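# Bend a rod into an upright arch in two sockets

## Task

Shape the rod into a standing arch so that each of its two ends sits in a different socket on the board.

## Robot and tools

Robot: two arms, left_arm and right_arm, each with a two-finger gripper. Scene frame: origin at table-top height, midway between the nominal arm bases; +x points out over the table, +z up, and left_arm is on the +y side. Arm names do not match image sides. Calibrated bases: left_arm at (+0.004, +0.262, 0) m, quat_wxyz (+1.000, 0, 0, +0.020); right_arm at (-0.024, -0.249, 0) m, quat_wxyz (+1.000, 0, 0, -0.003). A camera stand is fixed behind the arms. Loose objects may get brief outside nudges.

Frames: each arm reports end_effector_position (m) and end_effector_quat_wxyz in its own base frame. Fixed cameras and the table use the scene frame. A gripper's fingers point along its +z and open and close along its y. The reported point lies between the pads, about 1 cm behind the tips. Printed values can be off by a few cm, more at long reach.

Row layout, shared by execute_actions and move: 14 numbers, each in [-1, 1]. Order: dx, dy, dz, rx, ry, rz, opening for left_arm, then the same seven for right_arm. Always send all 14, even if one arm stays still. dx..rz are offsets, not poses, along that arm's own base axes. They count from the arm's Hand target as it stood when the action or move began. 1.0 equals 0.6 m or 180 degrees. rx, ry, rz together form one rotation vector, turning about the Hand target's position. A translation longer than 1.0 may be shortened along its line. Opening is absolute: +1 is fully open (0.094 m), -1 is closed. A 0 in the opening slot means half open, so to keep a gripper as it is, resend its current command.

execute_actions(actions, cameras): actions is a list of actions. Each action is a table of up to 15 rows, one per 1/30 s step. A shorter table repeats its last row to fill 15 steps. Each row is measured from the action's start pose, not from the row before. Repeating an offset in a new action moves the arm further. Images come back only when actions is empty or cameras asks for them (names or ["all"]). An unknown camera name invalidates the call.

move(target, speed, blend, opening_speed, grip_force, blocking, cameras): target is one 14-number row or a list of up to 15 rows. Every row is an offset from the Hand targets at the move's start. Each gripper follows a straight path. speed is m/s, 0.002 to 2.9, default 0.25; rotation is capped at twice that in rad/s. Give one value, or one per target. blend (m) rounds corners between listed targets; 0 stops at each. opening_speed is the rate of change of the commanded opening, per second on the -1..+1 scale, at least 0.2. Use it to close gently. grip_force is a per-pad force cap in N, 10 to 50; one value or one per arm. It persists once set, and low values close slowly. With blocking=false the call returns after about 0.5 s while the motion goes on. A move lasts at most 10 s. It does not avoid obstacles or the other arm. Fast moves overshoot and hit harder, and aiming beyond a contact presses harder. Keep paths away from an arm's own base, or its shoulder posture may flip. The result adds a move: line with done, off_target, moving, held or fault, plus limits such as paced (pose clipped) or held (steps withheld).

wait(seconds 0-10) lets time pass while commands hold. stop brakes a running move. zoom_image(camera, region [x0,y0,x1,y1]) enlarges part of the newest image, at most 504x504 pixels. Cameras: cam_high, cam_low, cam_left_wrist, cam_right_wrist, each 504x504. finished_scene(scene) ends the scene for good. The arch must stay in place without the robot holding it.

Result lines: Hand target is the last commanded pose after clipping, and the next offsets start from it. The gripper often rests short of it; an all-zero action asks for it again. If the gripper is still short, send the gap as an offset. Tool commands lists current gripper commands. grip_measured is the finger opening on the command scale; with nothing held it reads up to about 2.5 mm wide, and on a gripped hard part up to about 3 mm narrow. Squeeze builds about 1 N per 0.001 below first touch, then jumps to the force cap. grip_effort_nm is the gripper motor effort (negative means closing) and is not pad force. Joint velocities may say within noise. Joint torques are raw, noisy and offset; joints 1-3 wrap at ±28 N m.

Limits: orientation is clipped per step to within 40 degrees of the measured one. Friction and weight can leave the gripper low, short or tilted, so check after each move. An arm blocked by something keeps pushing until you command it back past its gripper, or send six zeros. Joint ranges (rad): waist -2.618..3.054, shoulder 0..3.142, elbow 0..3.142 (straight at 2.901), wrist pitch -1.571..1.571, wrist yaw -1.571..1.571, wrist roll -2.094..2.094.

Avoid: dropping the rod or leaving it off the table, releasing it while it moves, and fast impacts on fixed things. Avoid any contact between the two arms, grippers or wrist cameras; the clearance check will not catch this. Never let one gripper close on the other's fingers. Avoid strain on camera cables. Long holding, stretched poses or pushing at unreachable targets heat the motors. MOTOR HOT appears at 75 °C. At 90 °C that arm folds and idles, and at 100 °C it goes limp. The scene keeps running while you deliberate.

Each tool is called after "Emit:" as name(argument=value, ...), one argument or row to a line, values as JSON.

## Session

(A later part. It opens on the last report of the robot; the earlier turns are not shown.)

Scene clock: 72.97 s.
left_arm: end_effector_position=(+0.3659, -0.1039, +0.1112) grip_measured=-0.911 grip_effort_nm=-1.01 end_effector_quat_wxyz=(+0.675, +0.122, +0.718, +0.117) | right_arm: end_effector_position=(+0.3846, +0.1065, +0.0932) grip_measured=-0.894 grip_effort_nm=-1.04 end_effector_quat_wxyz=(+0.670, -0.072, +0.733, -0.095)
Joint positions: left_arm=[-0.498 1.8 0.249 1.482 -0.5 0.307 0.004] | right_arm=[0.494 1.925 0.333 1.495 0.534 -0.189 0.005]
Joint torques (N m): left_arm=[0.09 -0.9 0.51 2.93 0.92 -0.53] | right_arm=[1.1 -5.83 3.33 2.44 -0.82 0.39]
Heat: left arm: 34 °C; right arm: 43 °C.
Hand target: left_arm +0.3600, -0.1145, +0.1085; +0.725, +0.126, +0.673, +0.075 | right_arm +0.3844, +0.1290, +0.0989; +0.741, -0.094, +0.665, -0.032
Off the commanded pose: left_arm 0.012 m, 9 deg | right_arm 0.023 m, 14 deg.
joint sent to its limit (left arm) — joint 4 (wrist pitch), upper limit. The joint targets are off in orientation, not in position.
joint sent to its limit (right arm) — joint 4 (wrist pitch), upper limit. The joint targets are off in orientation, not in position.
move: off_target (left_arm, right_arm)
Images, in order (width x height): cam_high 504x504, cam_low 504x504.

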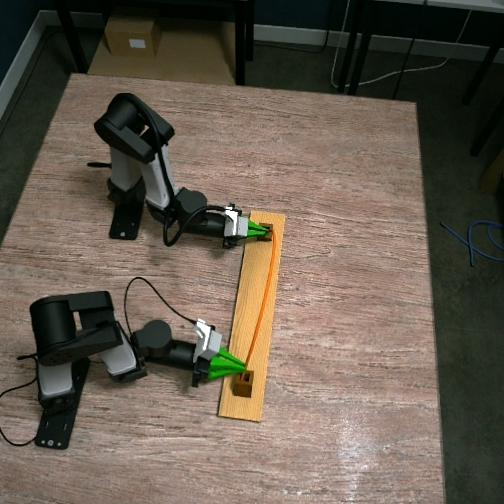

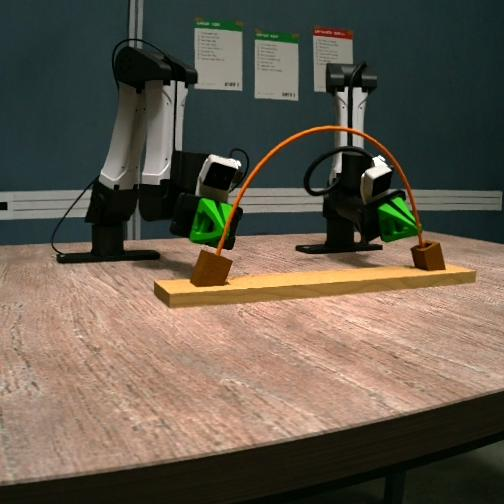

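Emit:
move(
  target=[
    [-0.006,0.016,-0.03,0,0,0,-1,-0.002,-0.012,-0.006,0,0,0,-1],
  ],
  speed=0.03,
  cameras=["cam_high","cam_low"],
)

Emit:
zoom_image(
  camera="cam_high",
  region=[200, 200, 400, 400],
)

Emit:
zoom_image(
  camera="cam_low",
  region=[390, 210, 450, 270],
)

Scene clock: 77.27 s.
left_arm: end_effector_position=(+0.3678, -0.1025, +0.1076) grip_measured=-0.911 grip_effort_nm=-1.01 end_effector_quat_wxyz=(+0.674, +0.126, +0.720, +0.105) | right_arm: end_effector_position=(+0.3844, +0.1025, +0.0897) grip_measured=-0.894 grip_effort_nm=-1.04 end_effector_quat_wxyz=(+0.667, -0.077, +0.736, -0.090)
Joint positions: left_arm=[-0.472 1.81 0.246 1.486 -0.452 0.294 0.004] | right_arm=[0.472 1.925 0.322 1.495 0.499 -0.187 0.005]
Joint torques (N m): left_arm=[0.57 0.65 -1.52 2.89 0.72 -0.62] | right_arm=[0.94 -5.98 2.89 2.46 -0.76 0.4]
Heat: left arm: 34 °C; right arm: 45 °C.
Hand target: left_arm +0.3564, -0.1050, +0.0905; +0.725, +0.126, +0.673, +0.075 | right_arm +0.3832, +0.1219, +0.0953; +0.741, -0.094, +0.665, -0.032
Off the commanded pose: left_arm 0.021 m, 9 deg | right_arm 0.020 m, 14 deg.
joint sent to its limit (left arm) — joint 4 (wrist pitch), upper limit. The joint targets are off in orientation, not in position.
joint sent to its limit (right arm) — joint 4 (wrist pitch), upper limit. The joint targets are off in orientation, not in position.
move: off_target (left_arm, right_arm)
Images, in order (width x height): cam_high 504x504, cam_low 504x504.

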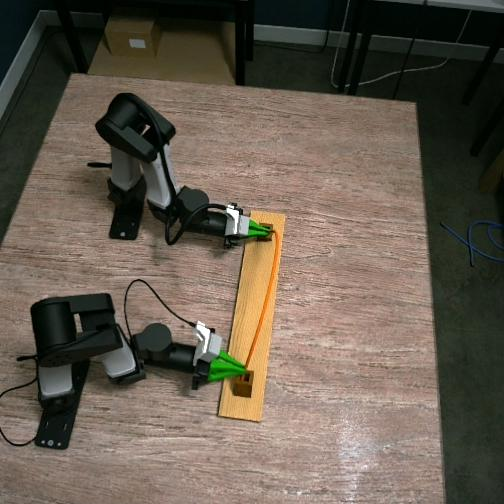

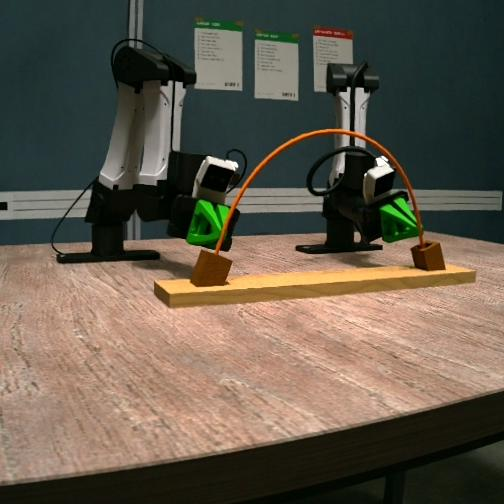

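Scaled by 2.520 from the camera's 504x504 image, which has a finer 720x720 frame.

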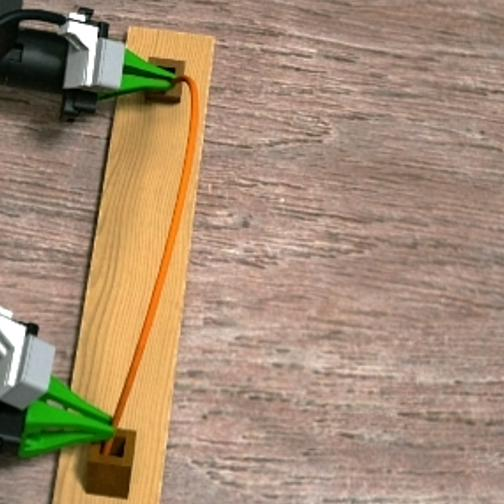

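Scaled by 8.400 from the camera's 504x504 image, which has a finer 720x720 frame.

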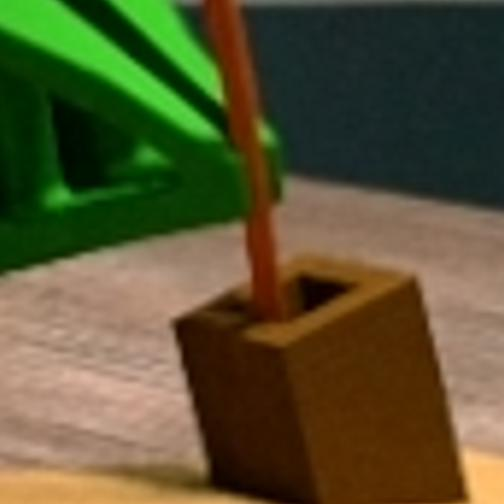

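Emit:
move(
  target=[
    [0.0,0.004,0.022,0,0,0,-1,0,-0.006,0,0,0,0,-1],
  ],
  speed=0.04,
)

Emit:
move(
  target=[
    [0,0,0,0,0,0,-0.5,0,0,0,0,0,0,-1],
  ],
  opening_speed=0.2,
  cameras=["cam_high","cam_low","cam_left_wrist"],
)

Emit:
zoom_image(
  camera="cam_high",
  region=[200, 200, 400, 400],
)

Scene clock: 81.57 s.
left_arm: end_effector_position=(+0.3664, -0.1018, +0.1098) grip_measured=-0.911 grip_effort_nm=-1.01 end_effector_quat_wxyz=(+0.676, +0.130, +0.718, +0.098) | right_arm: end_effector_position=(+0.3857, +0.1019, +0.0895) grip_measured=-0.894 grip_effort_nm=-1.04 end_effector_quat_wxyz=(+0.667, -0.081, +0.736, -0.086)
Joint positions: left_arm=[-0.461 1.794 0.236 1.486 -0.424 0.293 0.004] | right_arm=[0.459 1.925 0.322 1.495 0.476 -0.187 0.005]
Joint torques (N m): left_arm=[0.75 -1.4 -1.06 2.92 0.6 -0.41] | right_arm=[0.7 -6.42 2.39 2.46 -0.65 0.39]
Heat: left arm: 33 °C; right arm: 46 °C.
Hand target: left_arm +0.3563, -0.1024, +0.1037; +0.725, +0.126, +0.673, +0.075 | right_arm +0.3832, +0.1182, +0.0953; +0.741, -0.094, +0.665, -0.032
Off the commanded pose: left_arm 0.012 m, 8 deg | right_arm 0.018 m, 13 deg.
joint sent to its limit (left arm) — joint 4 (wrist pitch), upper limit. The joint targets are off in orientation, not in position.
joint sent to its limit (right arm) — joint 4 (wrist pitch), upper limit. The joint targets are off in orientation, not in position.
move: off_target (left_arm, right_arm)

Scene clock: 84.27 s.
left_arm: end_effector_position=(+0.3581, -0.0943, +0.0922) grip_measured=-0.501 grip_effort_nm=0.09 end_effector_quat_wxyz=(+0.655, +0.135, +0.736, +0.103) | right_arm: end_effector_position=(+0.3858, +0.1019, +0.0896) grip_measured=-0.894 grip_effort_nm=-1.04 end_effector_quat_wxyz=(+0.667, -0.080, +0.736, -0.085)
Joint positions: left_arm=[-0.451 1.811 0.199 1.48 -0.422 0.284 0.023] | right_arm=[0.459 1.925 0.322 1.495 0.474 -0.186 0.005]
Joint torques (N m): left_arm=[-0.08 -2.61 1.8 2.99 0.56 -0.32] | right_arm=[0.79 -6.42 2.4 2.46 -0.68 0.38]
Heat: left arm: 34 °C; right arm: 46 °C.
Hand target: left_arm +0.3563, -0.1025, +0.1037; +0.725, +0.126, +0.673, +0.075 | right_arm +0.3832, +0.1182, +0.0954; +0.741, -0.093, +0.664, -0.032
Off the commanded pose: left_arm 0.014 m, 11 deg | right_arm 0.018 m, 13 deg.
joint sent to its limit (left arm) — joint 4 (wrist pitch), upper limit. The joint targets are off in orientation, not in position.
joint sent to its limit (right arm) — joint 4 (wrist pitch), upper limit. The joint targets are off in orientation, not in position.
move: off_target (left_arm, right_arm)
Images, in order (width x height): cam_high 504x504, cam_low 504x504, cam_left_wrist 504x504.

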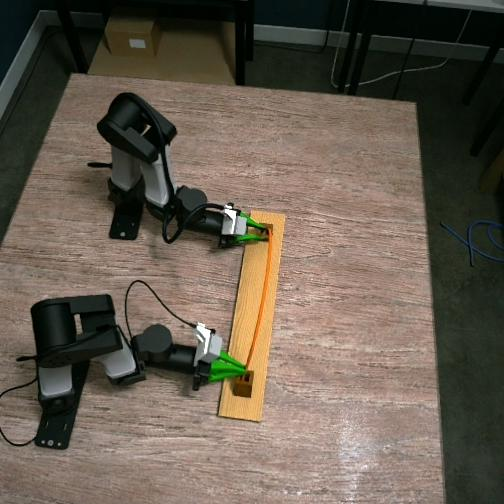

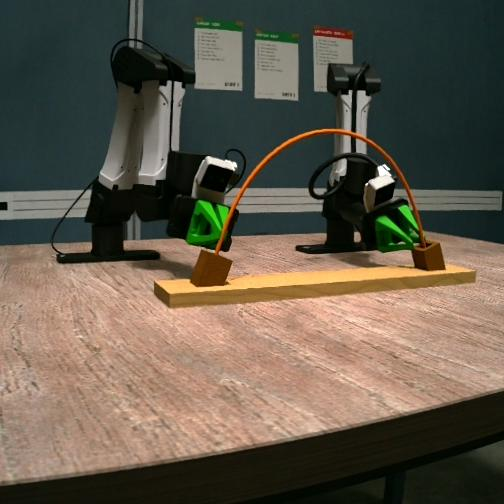

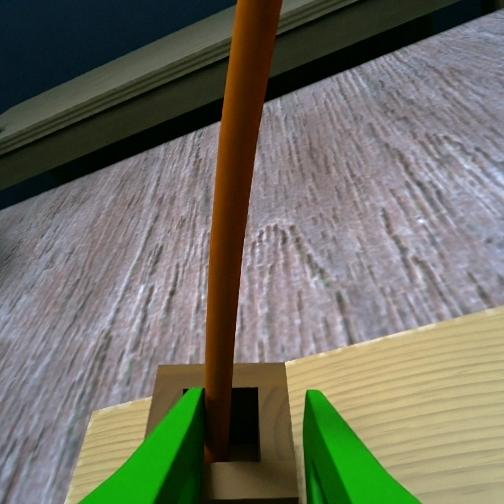

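Scaled by 2.520 from the camera's 504x504 image, which has a finer 720x720 frame.

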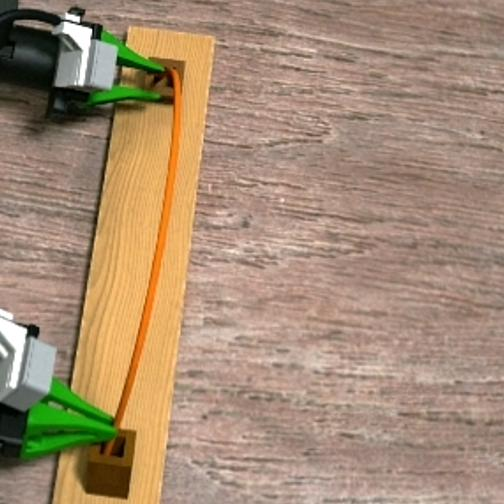

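Emit:
move(
  target=[
    [0,0.012,0,0,0,0,-0.3,-0.006,0,0,0,0,0,-1],
    [-0.09,0.012,0.0,0,0,0,-0.3,-0.012,0,0,0,0,0,-1],
    [-0.15,0.05,0.02,0,0,0,-0.3,-0.012,0,0,0,0,0,-1],
  ],
  speed=0.06,
  blend=[0,0.02,0],
  cameras=["cam_high","cam_low"],
)

Emit:
zoom_image(
  camera="cam_high",
  region=[200, 200, 400, 400],
)

Scene clock: 92.90 s.
left_arm: end_effector_position=(+0.2663, -0.0733, +0.1147) grip_measured=-0.301 grip_effort_nm=0.08 end_effector_quat_wxyz=(+0.622, +0.108, +0.769, +0.099) | right_arm: end_effector_position=(+0.3829, +0.1023, +0.0882) grip_measured=-0.894 grip_effort_nm=-1.04 end_effector_quat_wxyz=(+0.665, -0.085, +0.737, -0.082)
Joint positions: left_arm=[-0.671 0.809 0.008 0.533 -0.672 0.129 0.033] | right_arm=[0.459 1.919 0.309 1.496 0.463 -0.186 0.005]
Joint torques (N m): left_arm=[1.13 -0.55 5.85 1.95 0.21 0] | right_arm=[1.73 -7.54 1.25 2.46 -0.49 0.41]
Heat: left arm: 34 °C; right arm: 48 °C.
Hand target: left_arm +0.2663, -0.0725, +0.1156; +0.725, +0.126, +0.673, +0.075 | right_arm +0.3760, +0.1182, +0.0954; +0.741, -0.093, +0.665, -0.032
Off the commanded pose: left_arm 0.001 m, 17 deg | right_arm 0.019 m, 13 deg.
joint sent to its limit (left arm) — joint 3 (elbow), lower limit, where the elbow is as bent as it goes. The joint targets are off in orientation, not in position.
joint sent to its limit (right arm) — joint 4 (wrist pitch), upper limit. The joint targets are off in orientation, not in position.
move: off_target (left_arm, right_arm)
Images, in order (width x height): cam_high 504x504, cam_low 504x504.

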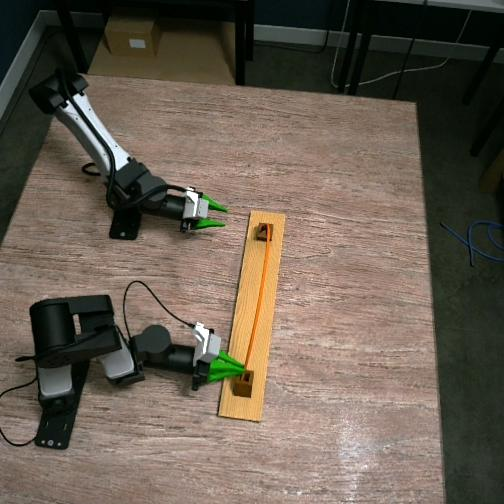

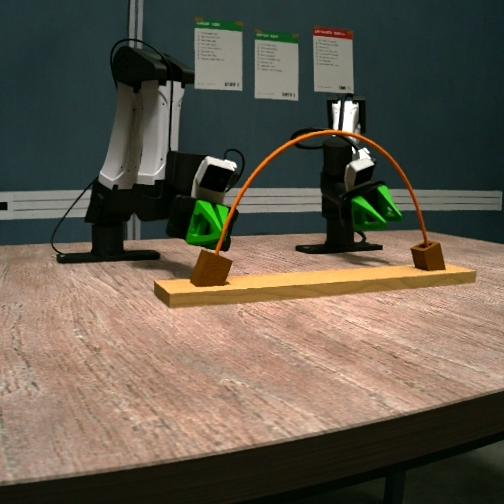

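Scaled by 2.520 from the camera's 504x504 image, which has a finer 720x720 frame.

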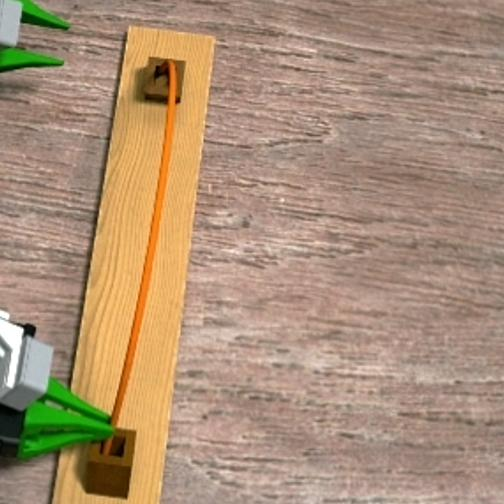

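Emit:
move(
  target=[
    [0,0,0,0,0,0,-0.3,0.004,-0.02,-0.008,0,0,0,-1],
  ],
  speed=0.04,
)

Emit:
move(
  target=[
    [0,0,0,0,0,0,-0.3,0,0,0,0,0,0,-0.5],
  ],
  opening_speed=0.2,
  cameras=["cam_high","cam_right_wrist"],
)

Emit:
zoom_image(
  camera="cam_high",
  region=[200, 200, 400, 400],
)

Scene clock: 98.13 s.
left_arm: end_effector_position=(+0.2662, -0.0734, +0.1145) grip_measured=-0.301 grip_effort_nm=0.09 end_effector_quat_wxyz=(+0.621, +0.109, +0.770, +0.099) | right_arm: end_effector_position=(+0.3844, +0.1014, +0.0878) grip_measured=-0.894 grip_effort_nm=-1.04 end_effector_quat_wxyz=(+0.665, -0.097, +0.737, -0.067)
Joint positions: left_arm=[-0.671 0.809 0.008 0.532 -0.671 0.129 0.033] | right_arm=[0.427 1.914 0.302 1.496 0.395 -0.186 0.005]
Joint torques (N m): left_arm=[1.06 -0.51 5.9 1.97 0.2 -0.01] | right_arm=[0.05 -6.54 0.92 2.47 -0.31 0.4]
Heat: left arm: 34 °C; right arm: 49 °C.
Hand target: left_arm +0.2665, -0.0728, +0.1163; +0.626, +0.108, +0.767, +0.096 (not the last commanded pose) | right_arm +0.3784, +0.1063, +0.0906; +0.741, -0.094, +0.665, -0.032
Off the commanded pose: left_arm 0.001 m, 17 deg | right_arm 0.008 m, 13 deg.
joint sent to its limit (right arm) — joint 4 (wrist pitch), upper limit. The joint targets are off in orientation, not in position.
move: off_target (left_arm, right_arm)

Scene clock: 100.83 s.
left_arm: end_effector_position=(+0.2662, -0.0734, +0.1145) grip_measured=-0.301 grip_effort_nm=0.08 end_effector_quat_wxyz=(+0.621, +0.109, +0.770, +0.099) | right_arm: end_effector_position=(+0.3798, +0.1056, +0.0824) grip_measured=-0.502 grip_effort_nm=0.12 end_effector_quat_wxyz=(+0.660, -0.105, +0.743, -0.047)
Joint positions: left_arm=[-0.671 0.809 0.008 0.532 -0.671 0.129 0.033] | right_arm=[0.424 1.914 0.284 1.496 0.351 -0.165 0.023]
Joint torques (N m): left_arm=[1.06 -0.51 5.86 1.95 0.2 0] | right_arm=[0.08 -6.45 2.41 2.49 -0.01 0.17]
Heat: left arm: 34 °C; right arm: 50 °C.
Hand target: left_arm +0.2665, -0.0728, +0.1163; +0.626, +0.108, +0.767, +0.096 | right_arm +0.3784, +0.1063, +0.0905; +0.741, -0.094, +0.665, -0.032
Off the commanded pose: left_arm 0.002 m, 1 deg | right_arm 0.008 m, 13 deg.
joint sent to its limit (right arm) — joint 4 (wrist pitch), upper limit. The joint targets are off in orientation, not in position.
move: off_target (right_arm)
Images, in order (width x height): cam_high 504x504, cam_right_wrist 504x504.

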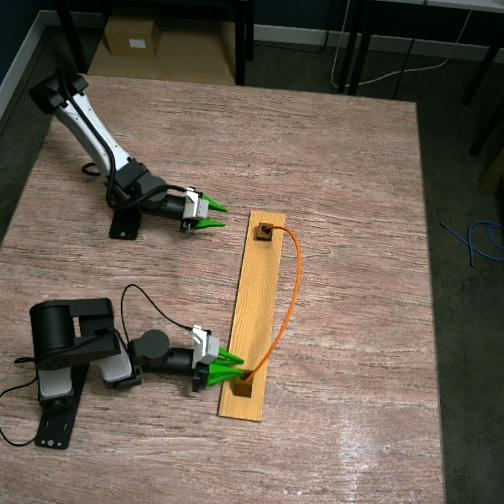

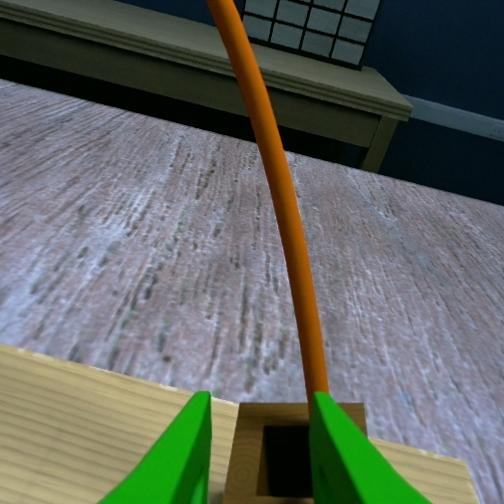

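Scaled by 2.520 from the camera's 504x504 image, which has a finer 720x720 frame.

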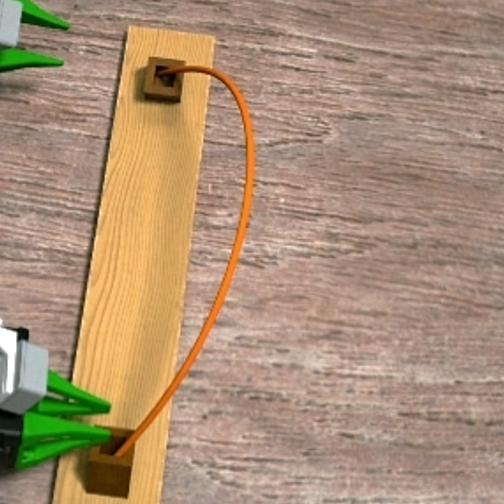

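Emit:
move(
  target=[
    [0,0,0,0,0,0,-0.3,0,-0.016,0,0,0,0,-0.2],
    [0,0,0,0,0,0,-0.3,-0.1,-0.016,0.01,0,0,0,-0.2],
    [0,0.1,0,0,0,0,-0.3,-0.16,-0.016,0.06,0,0,0,-0.2],
  ],
  speed=0.07,
  blend=[0,0.02,0],
  cameras=["cam_high","cam_low"],
)

Scene clock: 109.23 s.
left_arm: end_effector_position=(+0.2660, -0.0134, +0.1150) grip_measured=-0.301 grip_effort_nm=0.08 end_effector_quat_wxyz=(+0.604, +0.106, +0.784, +0.093) | right_arm: end_effector_position=(+0.2864, +0.0987, +0.1240) grip_measured=-0.202 grip_effort_nm=0.12 end_effector_quat_wxyz=(+0.688, -0.040, +0.718, -0.093)
Joint positions: left_arm=[-0.167 0.421 0.008 0.153 -0.179 0.24 0.033] | right_arm=[0.782 1.568 0.023 1.492 0.86 -0.149 0.037]
Joint torques (N m): left_arm=[1.13 0.95 6.65 2.13 0.27 0.06] | right_arm=[0.81 -5.46 2.8 1.73 0.17 0.08]
Heat: left arm: 34 °C; right arm: 51 °C.
Hand target: left_arm +0.2665, -0.0129, +0.1163; +0.626, +0.108, +0.767, +0.096 | right_arm +0.2824, +0.0967, +0.1265; +0.741, -0.094, +0.665, -0.032
Off the commanded pose: left_arm 0.001 m, 3 deg | right_arm 0.005 m, 13 deg.
joint sent to its limit (left arm) — joint 3 (elbow), lower limit, where the elbow is as bent as it goes. The joint targets still meet the commanded pose.
joint sent to its limit (right arm) — joint 3 (elbow), lower limit, where the elbow is as bent as it goes. The joint targets are off in orientation, not in position.
move: off_target (left_arm, right_arm)
Images, in order (width x height): cam_high 504x504, cam_low 504x504.

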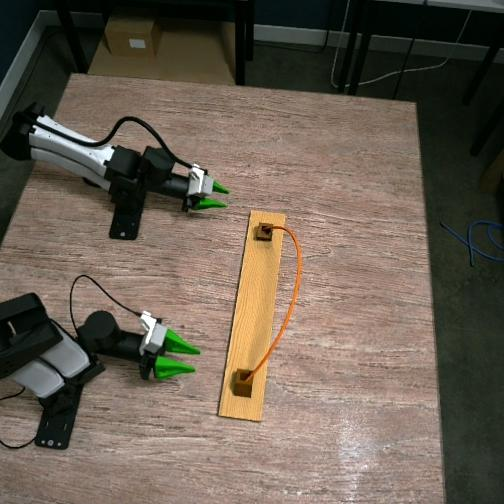

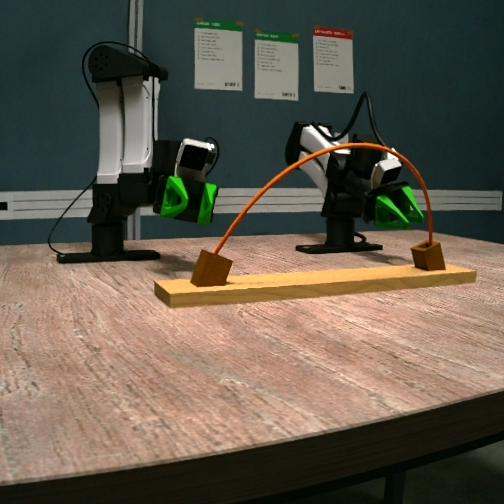

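Emit:
move(
  target=[
    [0,0,0,0,0,0,-0.3,0.0,0.05,0.17,-0.15,0.03,0.01,0.3],
    [0,0,0,0,0,0,-0.3,0.086,0.274,0.189,-0.446,0.098,0.03,0.3],
  ],
  speed=0.15,
  blend=[0.03,0],
  cameras=["cam_high","cam_low","cam_right_wrist"],
)

Scene clock: 117.40 s.
left_arm: end_effector_position=(+0.2660, -0.0134, +0.1150) grip_measured=-0.301 grip_effort_nm=0.08 end_effector_quat_wxyz=(+0.604, +0.106, +0.784, +0.093) | right_arm: end_effector_position=(+0.3326, +0.2554, +0.2359) grip_measured=+0.298 grip_effort_nm=0.12 end_effector_quat_wxyz=(-0.408, +0.575, -0.584, +0.402)
Joint positions: left_arm=[-0.167 0.421 0.008 0.153 -0.179 0.24 0.033] | right_arm=[0.986 1.478 1.08 -0.188 0.899 -1.076 0.061]
Joint torques (N m): left_arm=[1.13 0.96 6.68 2.11 0.27 0.05] | right_arm=[0.77 -5.5 11.29 1.44 0.38 -0.02]
Heat: left arm: 34 °C; right arm: 49 °C.
Hand target: left_arm +0.2665, -0.0128, +0.1163; +0.626, +0.108, +0.767, +0.096 | right_arm +0.3340, +0.2611, +0.2400; -0.405, +0.579, -0.580, +0.406
Off the commanded pose: left_arm 0.002 m, 3 deg | right_arm 0.007 m, 1 deg.
joint sent to its limit (left arm) — joint 3 (elbow), lower limit, where the elbow is as bent as it goes. The joint targets still meet the commanded pose.
move: off_target (left_arm)
Images, in order (width x height): cam_high 504x504, cam_low 504x504, cam_right_wrist 504x504.

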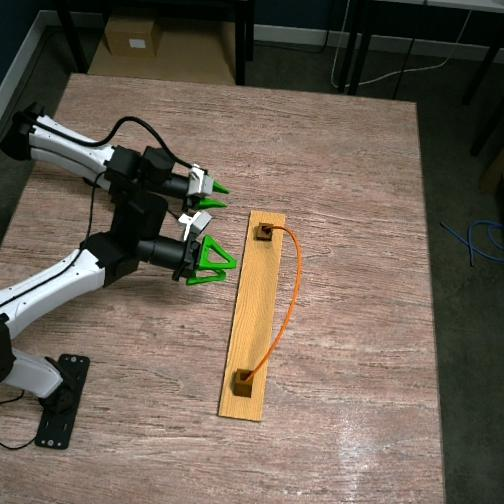

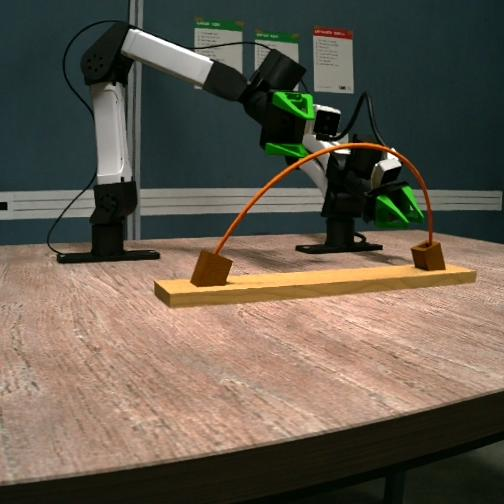

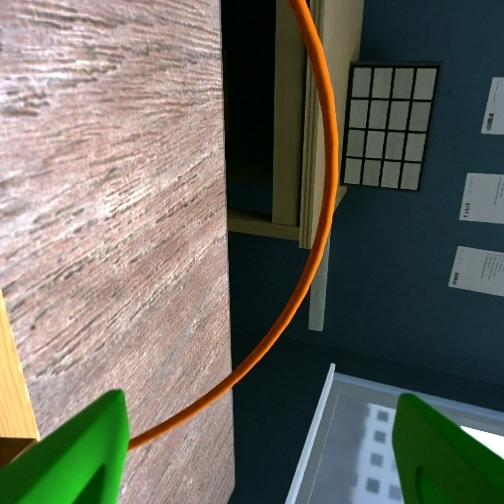

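Emit:
move(
  target=[
    [0,0,0,0,0,0,-0.3,0.10,0.03,-0.005,0,0,0,0.3],
  ],
  speed=0.08,
  cameras=["cam_high","cam_right_wrist"],
)

Scene clock: 121.33 s.
left_arm: end_effector_position=(+0.2660, -0.0134, +0.1150) grip_measured=-0.301 grip_effort_nm=0.08 end_effector_quat_wxyz=(+0.604, +0.106, +0.784, +0.093) | right_arm: end_effector_position=(+0.3871, +0.2728, +0.2314) grip_measured=+0.298 grip_effort_nm=0.12 end_effector_quat_wxyz=(-0.397, +0.581, -0.582, +0.407)
Joint positions: left_arm=[-0.167 0.421 0.008 0.153 -0.179 0.24 0.033] | right_arm=[0.887 1.66 1.239 -0.124 0.823 -1.164 0.061]
Joint torques (N m): left_arm=[1.17 0.98 6.64 2.13 0.26 0.06] | right_arm=[-0.25 -7.45 11.29 1.77 0.22 0.04]
Heat: left arm: 35 °C; right arm: 48 °C.
Hand target: left_arm +0.2665, -0.0128, +0.1163; +0.626, +0.108, +0.767, +0.096 | right_arm +0.3940, +0.2791, +0.2370; -0.405, +0.579, -0.580, +0.406
Off the commanded pose: left_arm 0.002 m, 3 deg | right_arm 0.011 m, 1 deg.
joint sent to its limit (left arm) — joint 3 (elbow), lower limit, where the elbow is as bent as it goes. The joint targets still meet the commanded pose.
move: off_target (left_arm, right_arm)
Images, in order (width x height): cam_high 504x504, cam_right_wrist 504x504.

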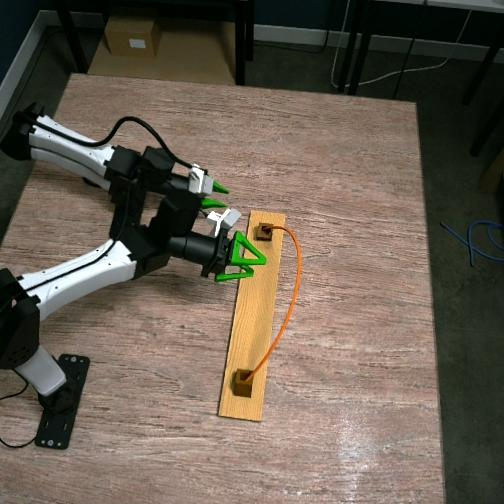

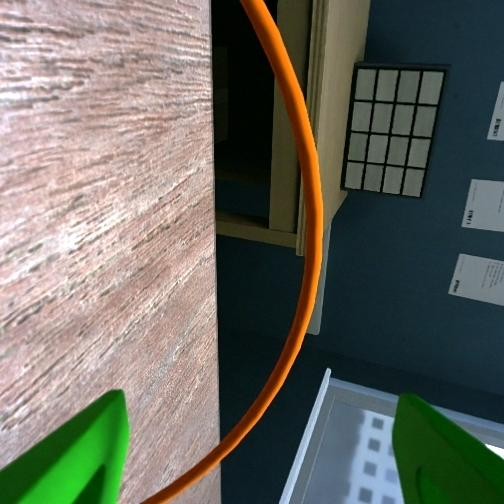

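Emit:
move(
  target=[
    [0,0,0,0,0,0,-0.3,0.06,0.035,-0.008,0,0,0,0.3],
  ],
  speed=0.08,
  cameras=["cam_high","cam_low","cam_right_wrist"],
)

Scene clock: 123.67 s.
left_arm: end_effector_position=(+0.2660, -0.0134, +0.1150) grip_measured=-0.301 grip_effort_nm=0.09 end_effector_quat_wxyz=(+0.604, +0.106, +0.784, +0.093) | right_arm: end_effector_position=(+0.4225, +0.2950, +0.2288) grip_measured=+0.298 grip_effort_nm=0.12 end_effector_quat_wxyz=(-0.400, +0.580, -0.582, +0.406)
Joint positions: left_arm=[-0.167 0.421 0.008 0.153 -0.179 0.24 0.033] | right_arm=[0.852 1.806 1.392 -0.108 0.791 -1.19 0.061]
Joint torques (N m): left_arm=[1.1 0.98 6.63 2.13 0.26 0.05] | right_arm=[-0.38 -8.92 11.33 1.77 0.2 0.02]
Heat: left arm: 35 °C; right arm: 48 °C.
Hand target: left_arm +0.2665, -0.0128, +0.1163; +0.626, +0.108, +0.767, +0.096 | right_arm +0.4301, +0.3000, +0.2322; -0.405, +0.579, -0.580, +0.406
Off the commanded pose: left_arm 0.002 m, 3 deg | right_arm 0.010 m, 1 deg.
joint sent to its limit (left arm) — joint 3 (elbow), lower limit, where the elbow is as bent as it goes. The joint targets still meet the commanded pose.
move: off_target (left_arm)
Images, in order (width x height): cam_high 504x504, cam_low 504x504, cam_right_wrist 504x504.

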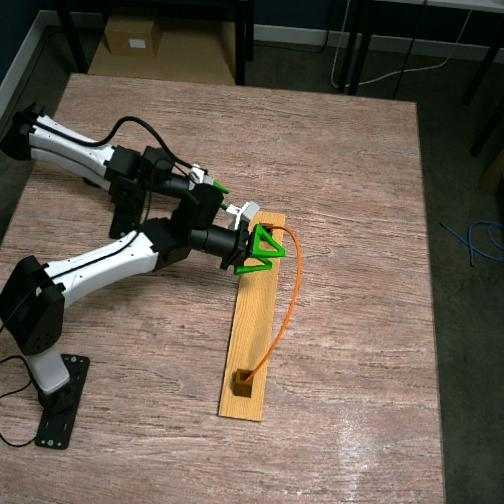

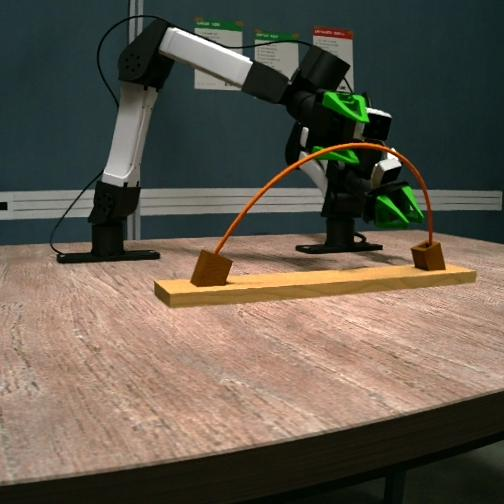

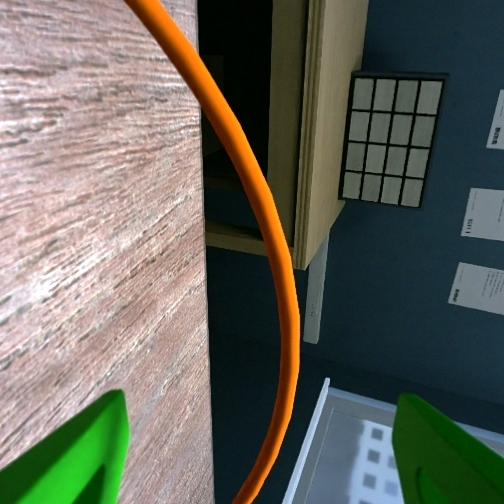

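Emit:
move(
  target=[
    [0,0,0,0,0,0,-0.3,0.05,-0.01,0.0,0,0,0,0.3],
  ],
  speed=0.06,
  cameras=["cam_high","cam_right_wrist"],
)

Scene clock: 126.83 s.
left_arm: end_effector_position=(+0.2660, -0.0134, +0.1150) grip_measured=-0.301 grip_effort_nm=0.09 end_effector_quat_wxyz=(+0.604, +0.106, +0.784, +0.093) | right_arm: end_effector_position=(+0.4525, +0.2881, +0.2295) grip_measured=+0.298 grip_effort_nm=0.12 end_effector_quat_wxyz=(-0.399, +0.580, -0.583, +0.406)
Joint positions: left_arm=[-0.167 0.421 0.008 0.153 -0.179 0.24 0.033] | right_arm=[0.786 1.862 1.461 -0.093 0.735 -1.23 0.061]
Joint torques (N m): left_arm=[1.09 0.98 6.65 2.12 0.27 0.05] | right_arm=[-0.18 -9.37 11.41 1.83 0.09 -0.06]
Heat: left arm: 35 °C; right arm: 48 °C.
Hand target: left_arm +0.2665, -0.0128, +0.1163; +0.626, +0.108, +0.767, +0.096 | right_arm +0.4601, +0.2940, +0.2322; -0.405, +0.579, -0.580, +0.406
Off the commanded pose: left_arm 0.002 m, 3 deg | right_arm 0.010 m, 1 deg.
joint sent to its limit (left arm) — joint 3 (elbow), lower limit, where the elbow is as bent as it goes. The joint targets still meet the commanded pose.
move: off_target (left_arm)
Images, in order (width x height): cam_high 504x504, cam_right_wrist 504x504.

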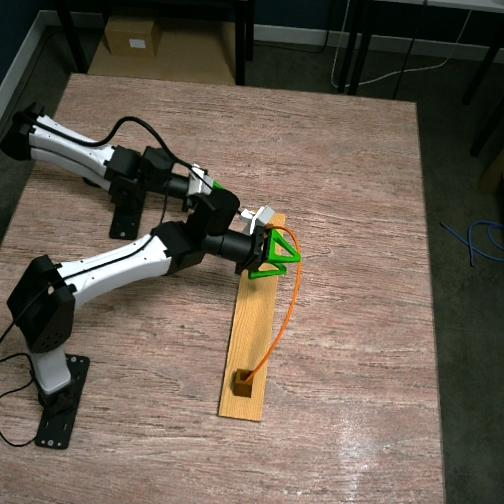

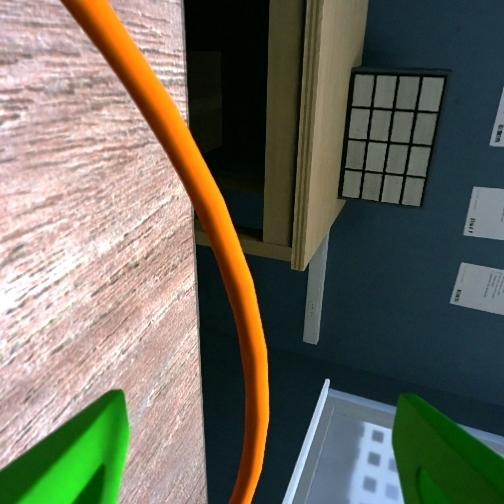

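Emit:
move(
  target=[
    [0,0,0,0,0,0,-0.3,0.0,0,0.0,0,0,0,-1],
  ],
  opening_speed=0.5,
  cameras=["cam_high","cam_right_wrist"],
)

Scene clock: 130.57 s.
left_arm: end_effector_position=(+0.2660, -0.0134, +0.1150) grip_measured=-0.301 grip_effort_nm=0.09 end_effector_quat_wxyz=(+0.604, +0.106, +0.784, +0.093) | right_arm: end_effector_position=(+0.4525, +0.2883, +0.2294) grip_measured=-0.988 grip_effort_nm=-0.64 end_effector_quat_wxyz=(-0.399, +0.580, -0.583, +0.406)
Joint positions: left_arm=[-0.167 0.421 0.008 0.153 -0.179 0.24 0.033] | right_arm=[0.786 1.862 1.461 -0.093 0.734 -1.231 0.001]
Joint torques (N m): left_arm=[1.1 0.94 6.65 2.12 0.26 0.06] | right_arm=[-0.18 -9.37 11.41 1.83 0.15 -0.01]
Heat: left arm: 35 °C; right arm: 48 °C.
Hand target: left_arm +0.2665, -0.0128, +0.1163; +0.626, +0.108, +0.767, +0.096 | right_arm +0.4601, +0.2940, +0.2322; -0.405, +0.579, -0.580, +0.406
Off the commanded pose: left_arm 0.002 m, 3 deg | right_arm 0.010 m, 1 deg.
joint sent to its limit (left arm) — joint 3 (elbow), lower limit, where the elbow is as bent as it goes. The joint targets still meet the commanded pose.
move: off_target (left_arm)
Images, in order (width x height): cam_high 504x504, cam_right_wrist 504x504.

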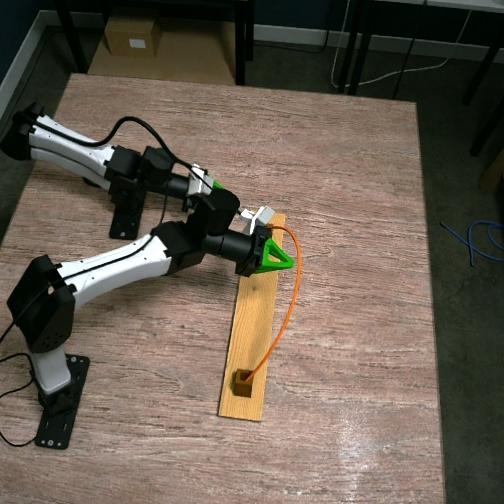

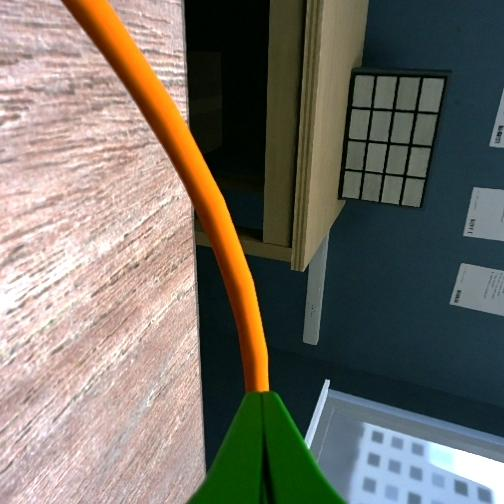

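Emit:
move(
  target=[
    [0,0,0,0,0,0,-0.3,0,0,0.0,0,0,0,0.0],
    [0,0,0,0,0,0,-0.3,0.03,0,-0.003,0,0,0,0.0],
  ],
  speed=0.06,
  cameras=["cam_right_wrist"],
)

Emit:
move(
  target=[
    [0,0,0,0,0,0,-0.3,0.0,0,0.0,0,0,0,-1],
  ],
  opening_speed=0.5,
  cameras=["cam_high","cam_right_wrist"],
)

Scene clock: 133.67 s.
left_arm: end_effector_position=(+0.2660, -0.0134, +0.1150) grip_measured=-0.301 grip_effort_nm=0.08 end_effector_quat_wxyz=(+0.604, +0.106, +0.784, +0.093) | right_arm: end_effector_position=(+0.4702, +0.2889, +0.2281) grip_measured=-0.002 grip_effort_nm=0.12 end_effector_quat_wxyz=(-0.399, +0.580, -0.583, +0.406)
Joint positions: left_arm=[-0.167 0.421 0.008 0.153 -0.179 0.24 0.033] | right_arm=[0.758 1.912 1.517 -0.087 0.709 -1.248 0.047]
Joint torques (N m): left_arm=[1.1 0.92 6.61 2.12 0.26 0.05] | right_arm=[-0.25 -9.91 11.43 1.84 0.13 -0.03]
Heat: left arm: 35 °C; right arm: 47 °C.
Hand target: left_arm +0.2665, -0.0128, +0.1163; +0.626, +0.108, +0.767, +0.096 | right_arm +0.4781, +0.2940, +0.2302; -0.405, +0.579, -0.580, +0.406
Off the commanded pose: left_arm 0.002 m, 3 deg | right_arm 0.010 m, 1 deg.
joint sent to its limit (left arm) — joint 3 (elbow), lower limit, where the elbow is as bent as it goes. The joint targets still meet the commanded pose.
move: off_target (left_arm)
Images, in order (width x height): cam_right_wrist 504x504.

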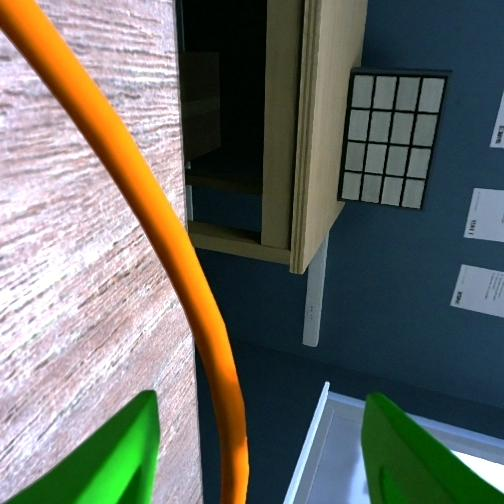

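Scene clock: 135.87 s.
left_arm: end_effector_position=(+0.2660, -0.0134, +0.1150) grip_measured=-0.301 grip_effort_nm=0.08 end_effector_quat_wxyz=(+0.604, +0.106, +0.784, +0.093) | right_arm: end_effector_position=(+0.4703, +0.2901, +0.2235) grip_measured=-0.891 grip_effort_nm=-1.02 end_effector_quat_wxyz=(-0.394, +0.587, -0.580, +0.405)
Joint positions: left_arm=[-0.167 0.421 0.008 0.153 -0.179 0.24 0.033] | right_arm=[0.758 1.918 1.517 -0.092 0.703 -1.256 0.005]
Joint torques (N m): left_arm=[1.13 0.98 6.65 2.12 0.26 0.05] | right_arm=[-0.25 -10.66 11.44 1.87 0.2 0.04]
Heat: left arm: 35 °C; right arm: 47 °C.
Hand target: left_arm +0.2665, -0.0128, +0.1163; +0.626, +0.108, +0.767, +0.096 | right_arm +0.4781, +0.2940, +0.2303; -0.405, +0.579, -0.580, +0.406
Off the commanded pose: left_arm 0.002 m, 3 deg | right_arm 0.011 m, 1 deg.
joint sent to its limit (left arm) — joint 3 (elbow), lower limit, where the elbow is as bent as it goes. The joint targets still meet the commanded pose.
move: off_target (left_arm, right_arm)
Images, in order (width x height): cam_high 504x504, cam_right_wrist 504x504.

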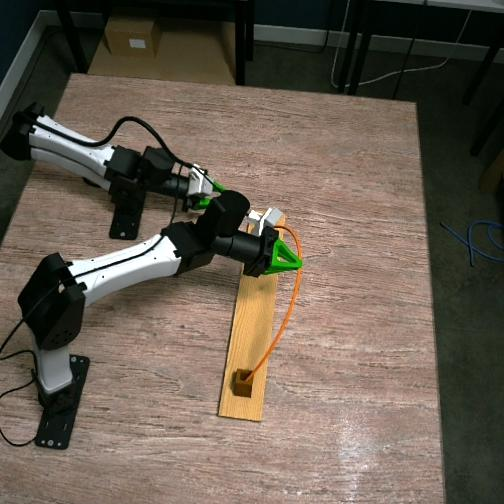

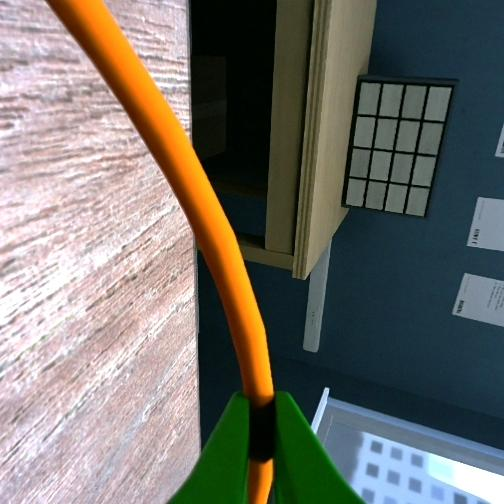

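Emit:
move(
  target=[
    [0,0,0,0,0,0,-0.3,-0.035,0,0.014,0,-0.035,0,-1],
    [0,0,0,0,0,0,-0.3,-0.07,0,0.023,0,-0.07,0,-1],
    [0,0,0,0,0,0,-0.3,-0.105,0,0.028,0,-0.105,0,-1],
    [0,0,0,0,0,0,-0.3,-0.137,0,0.03,0,-0.14,0,-1],
  ],
  speed=0.06,
  blend=[0.005,0.005,0.005,0],
  cameras=["cam_high","cam_low","cam_right_wrist"],
)

Emit:
zoom_image(
  camera="cam_high",
  region=[200, 200, 400, 400],
)

Emit:
zoom_image(
  camera="cam_low",
  region=[180, 210, 255, 285],
)

Emit:
zoom_image(
  camera="cam_low",
  region=[390, 210, 450, 270],
)

Scene clock: 142.47 s.
left_arm: end_effector_position=(+0.2660, -0.0134, +0.1150) grip_measured=-0.301 grip_effort_nm=0.08 end_effector_quat_wxyz=(+0.604, +0.106, +0.784, +0.093) | right_arm: end_effector_position=(+0.4001, +0.2930, +0.2401) grip_measured=-0.891 grip_effort_nm=-1.04 end_effector_quat_wxyz=(+0.505, -0.490, +0.479, -0.524)
Joint positions: left_arm=[-0.167 0.421 0.008 0.153 -0.179 0.24 0.033] | right_arm=[0.915 1.845 0.99 0.956 0.919 -1.681 0.005]
Joint torques (N m): left_arm=[1.16 0.92 6.65 2.13 0.26 0.05] | right_arm=[0.9 -11.23 6.48 2.18 0.03 0.05]
Heat: left arm: 35 °C; right arm: 47 °C.
Hand target: left_arm +0.2665, -0.0128, +0.1163; +0.626, +0.108, +0.767, +0.096 | right_arm +0.3958, +0.2940, +0.2483; +0.522, -0.477, +0.478, -0.522
Off the commanded pose: left_arm 0.002 m, 3 deg | right_arm 0.009 m, 2 deg.
joint sent to its limit (left arm) — joint 3 (elbow), lower limit, where the elbow is as bent as it goes. The joint targets still meet the commanded pose.
move: off_target (left_arm)
Images, in order (width x height): cam_high 504x504, cam_low 504x504, cam_right_wrist 504x504.

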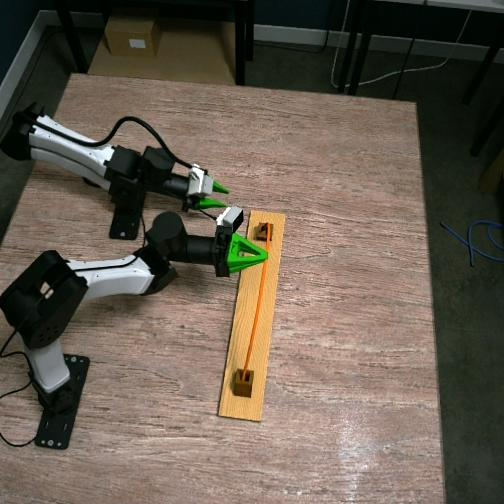

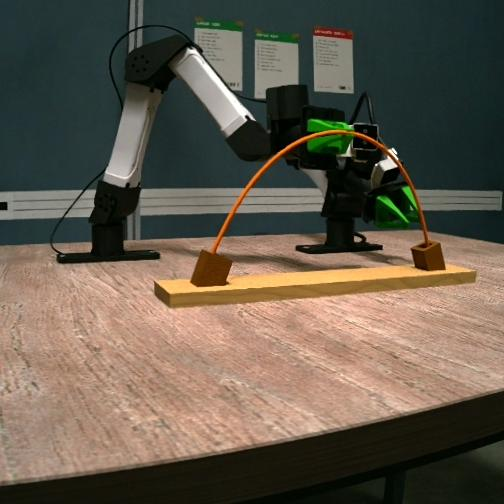

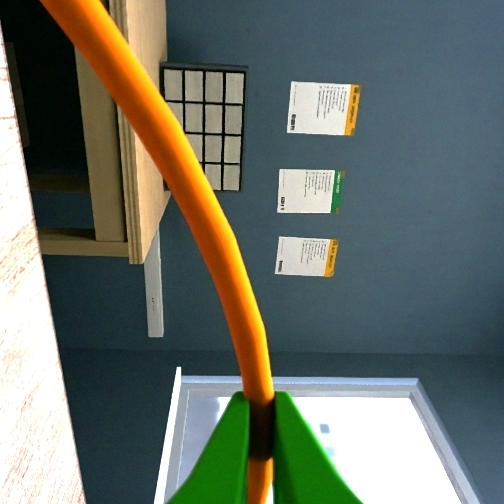

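Scaled by 2.520 from the camera's 504x504 image, which has a finer 720x720 frame.

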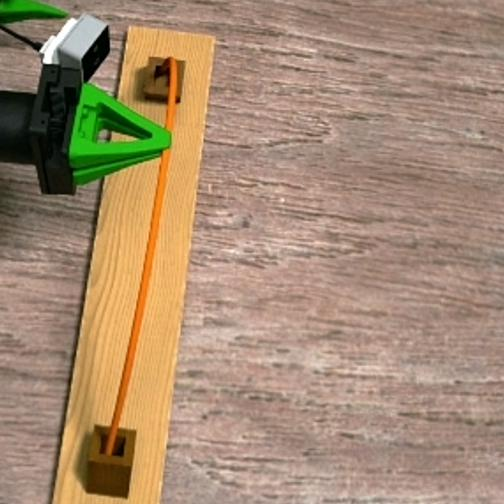

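Scaled by 6.720 from the camera's 504x504 image, which has a finer 720x720 frame.

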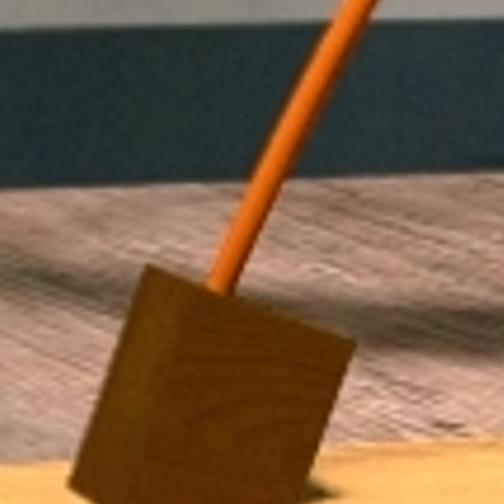

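Scaled by 8.400 from the camera's 504x504 image, which has a finer 720x720 frame.

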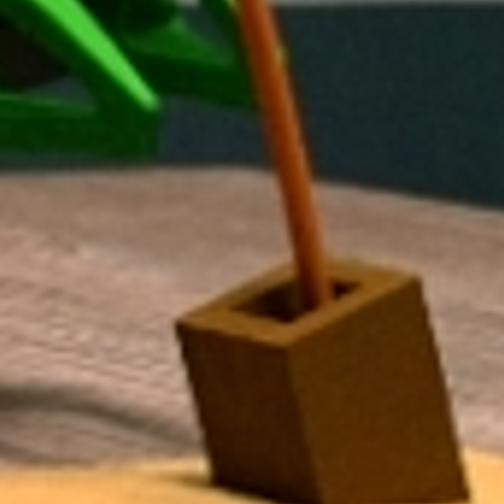

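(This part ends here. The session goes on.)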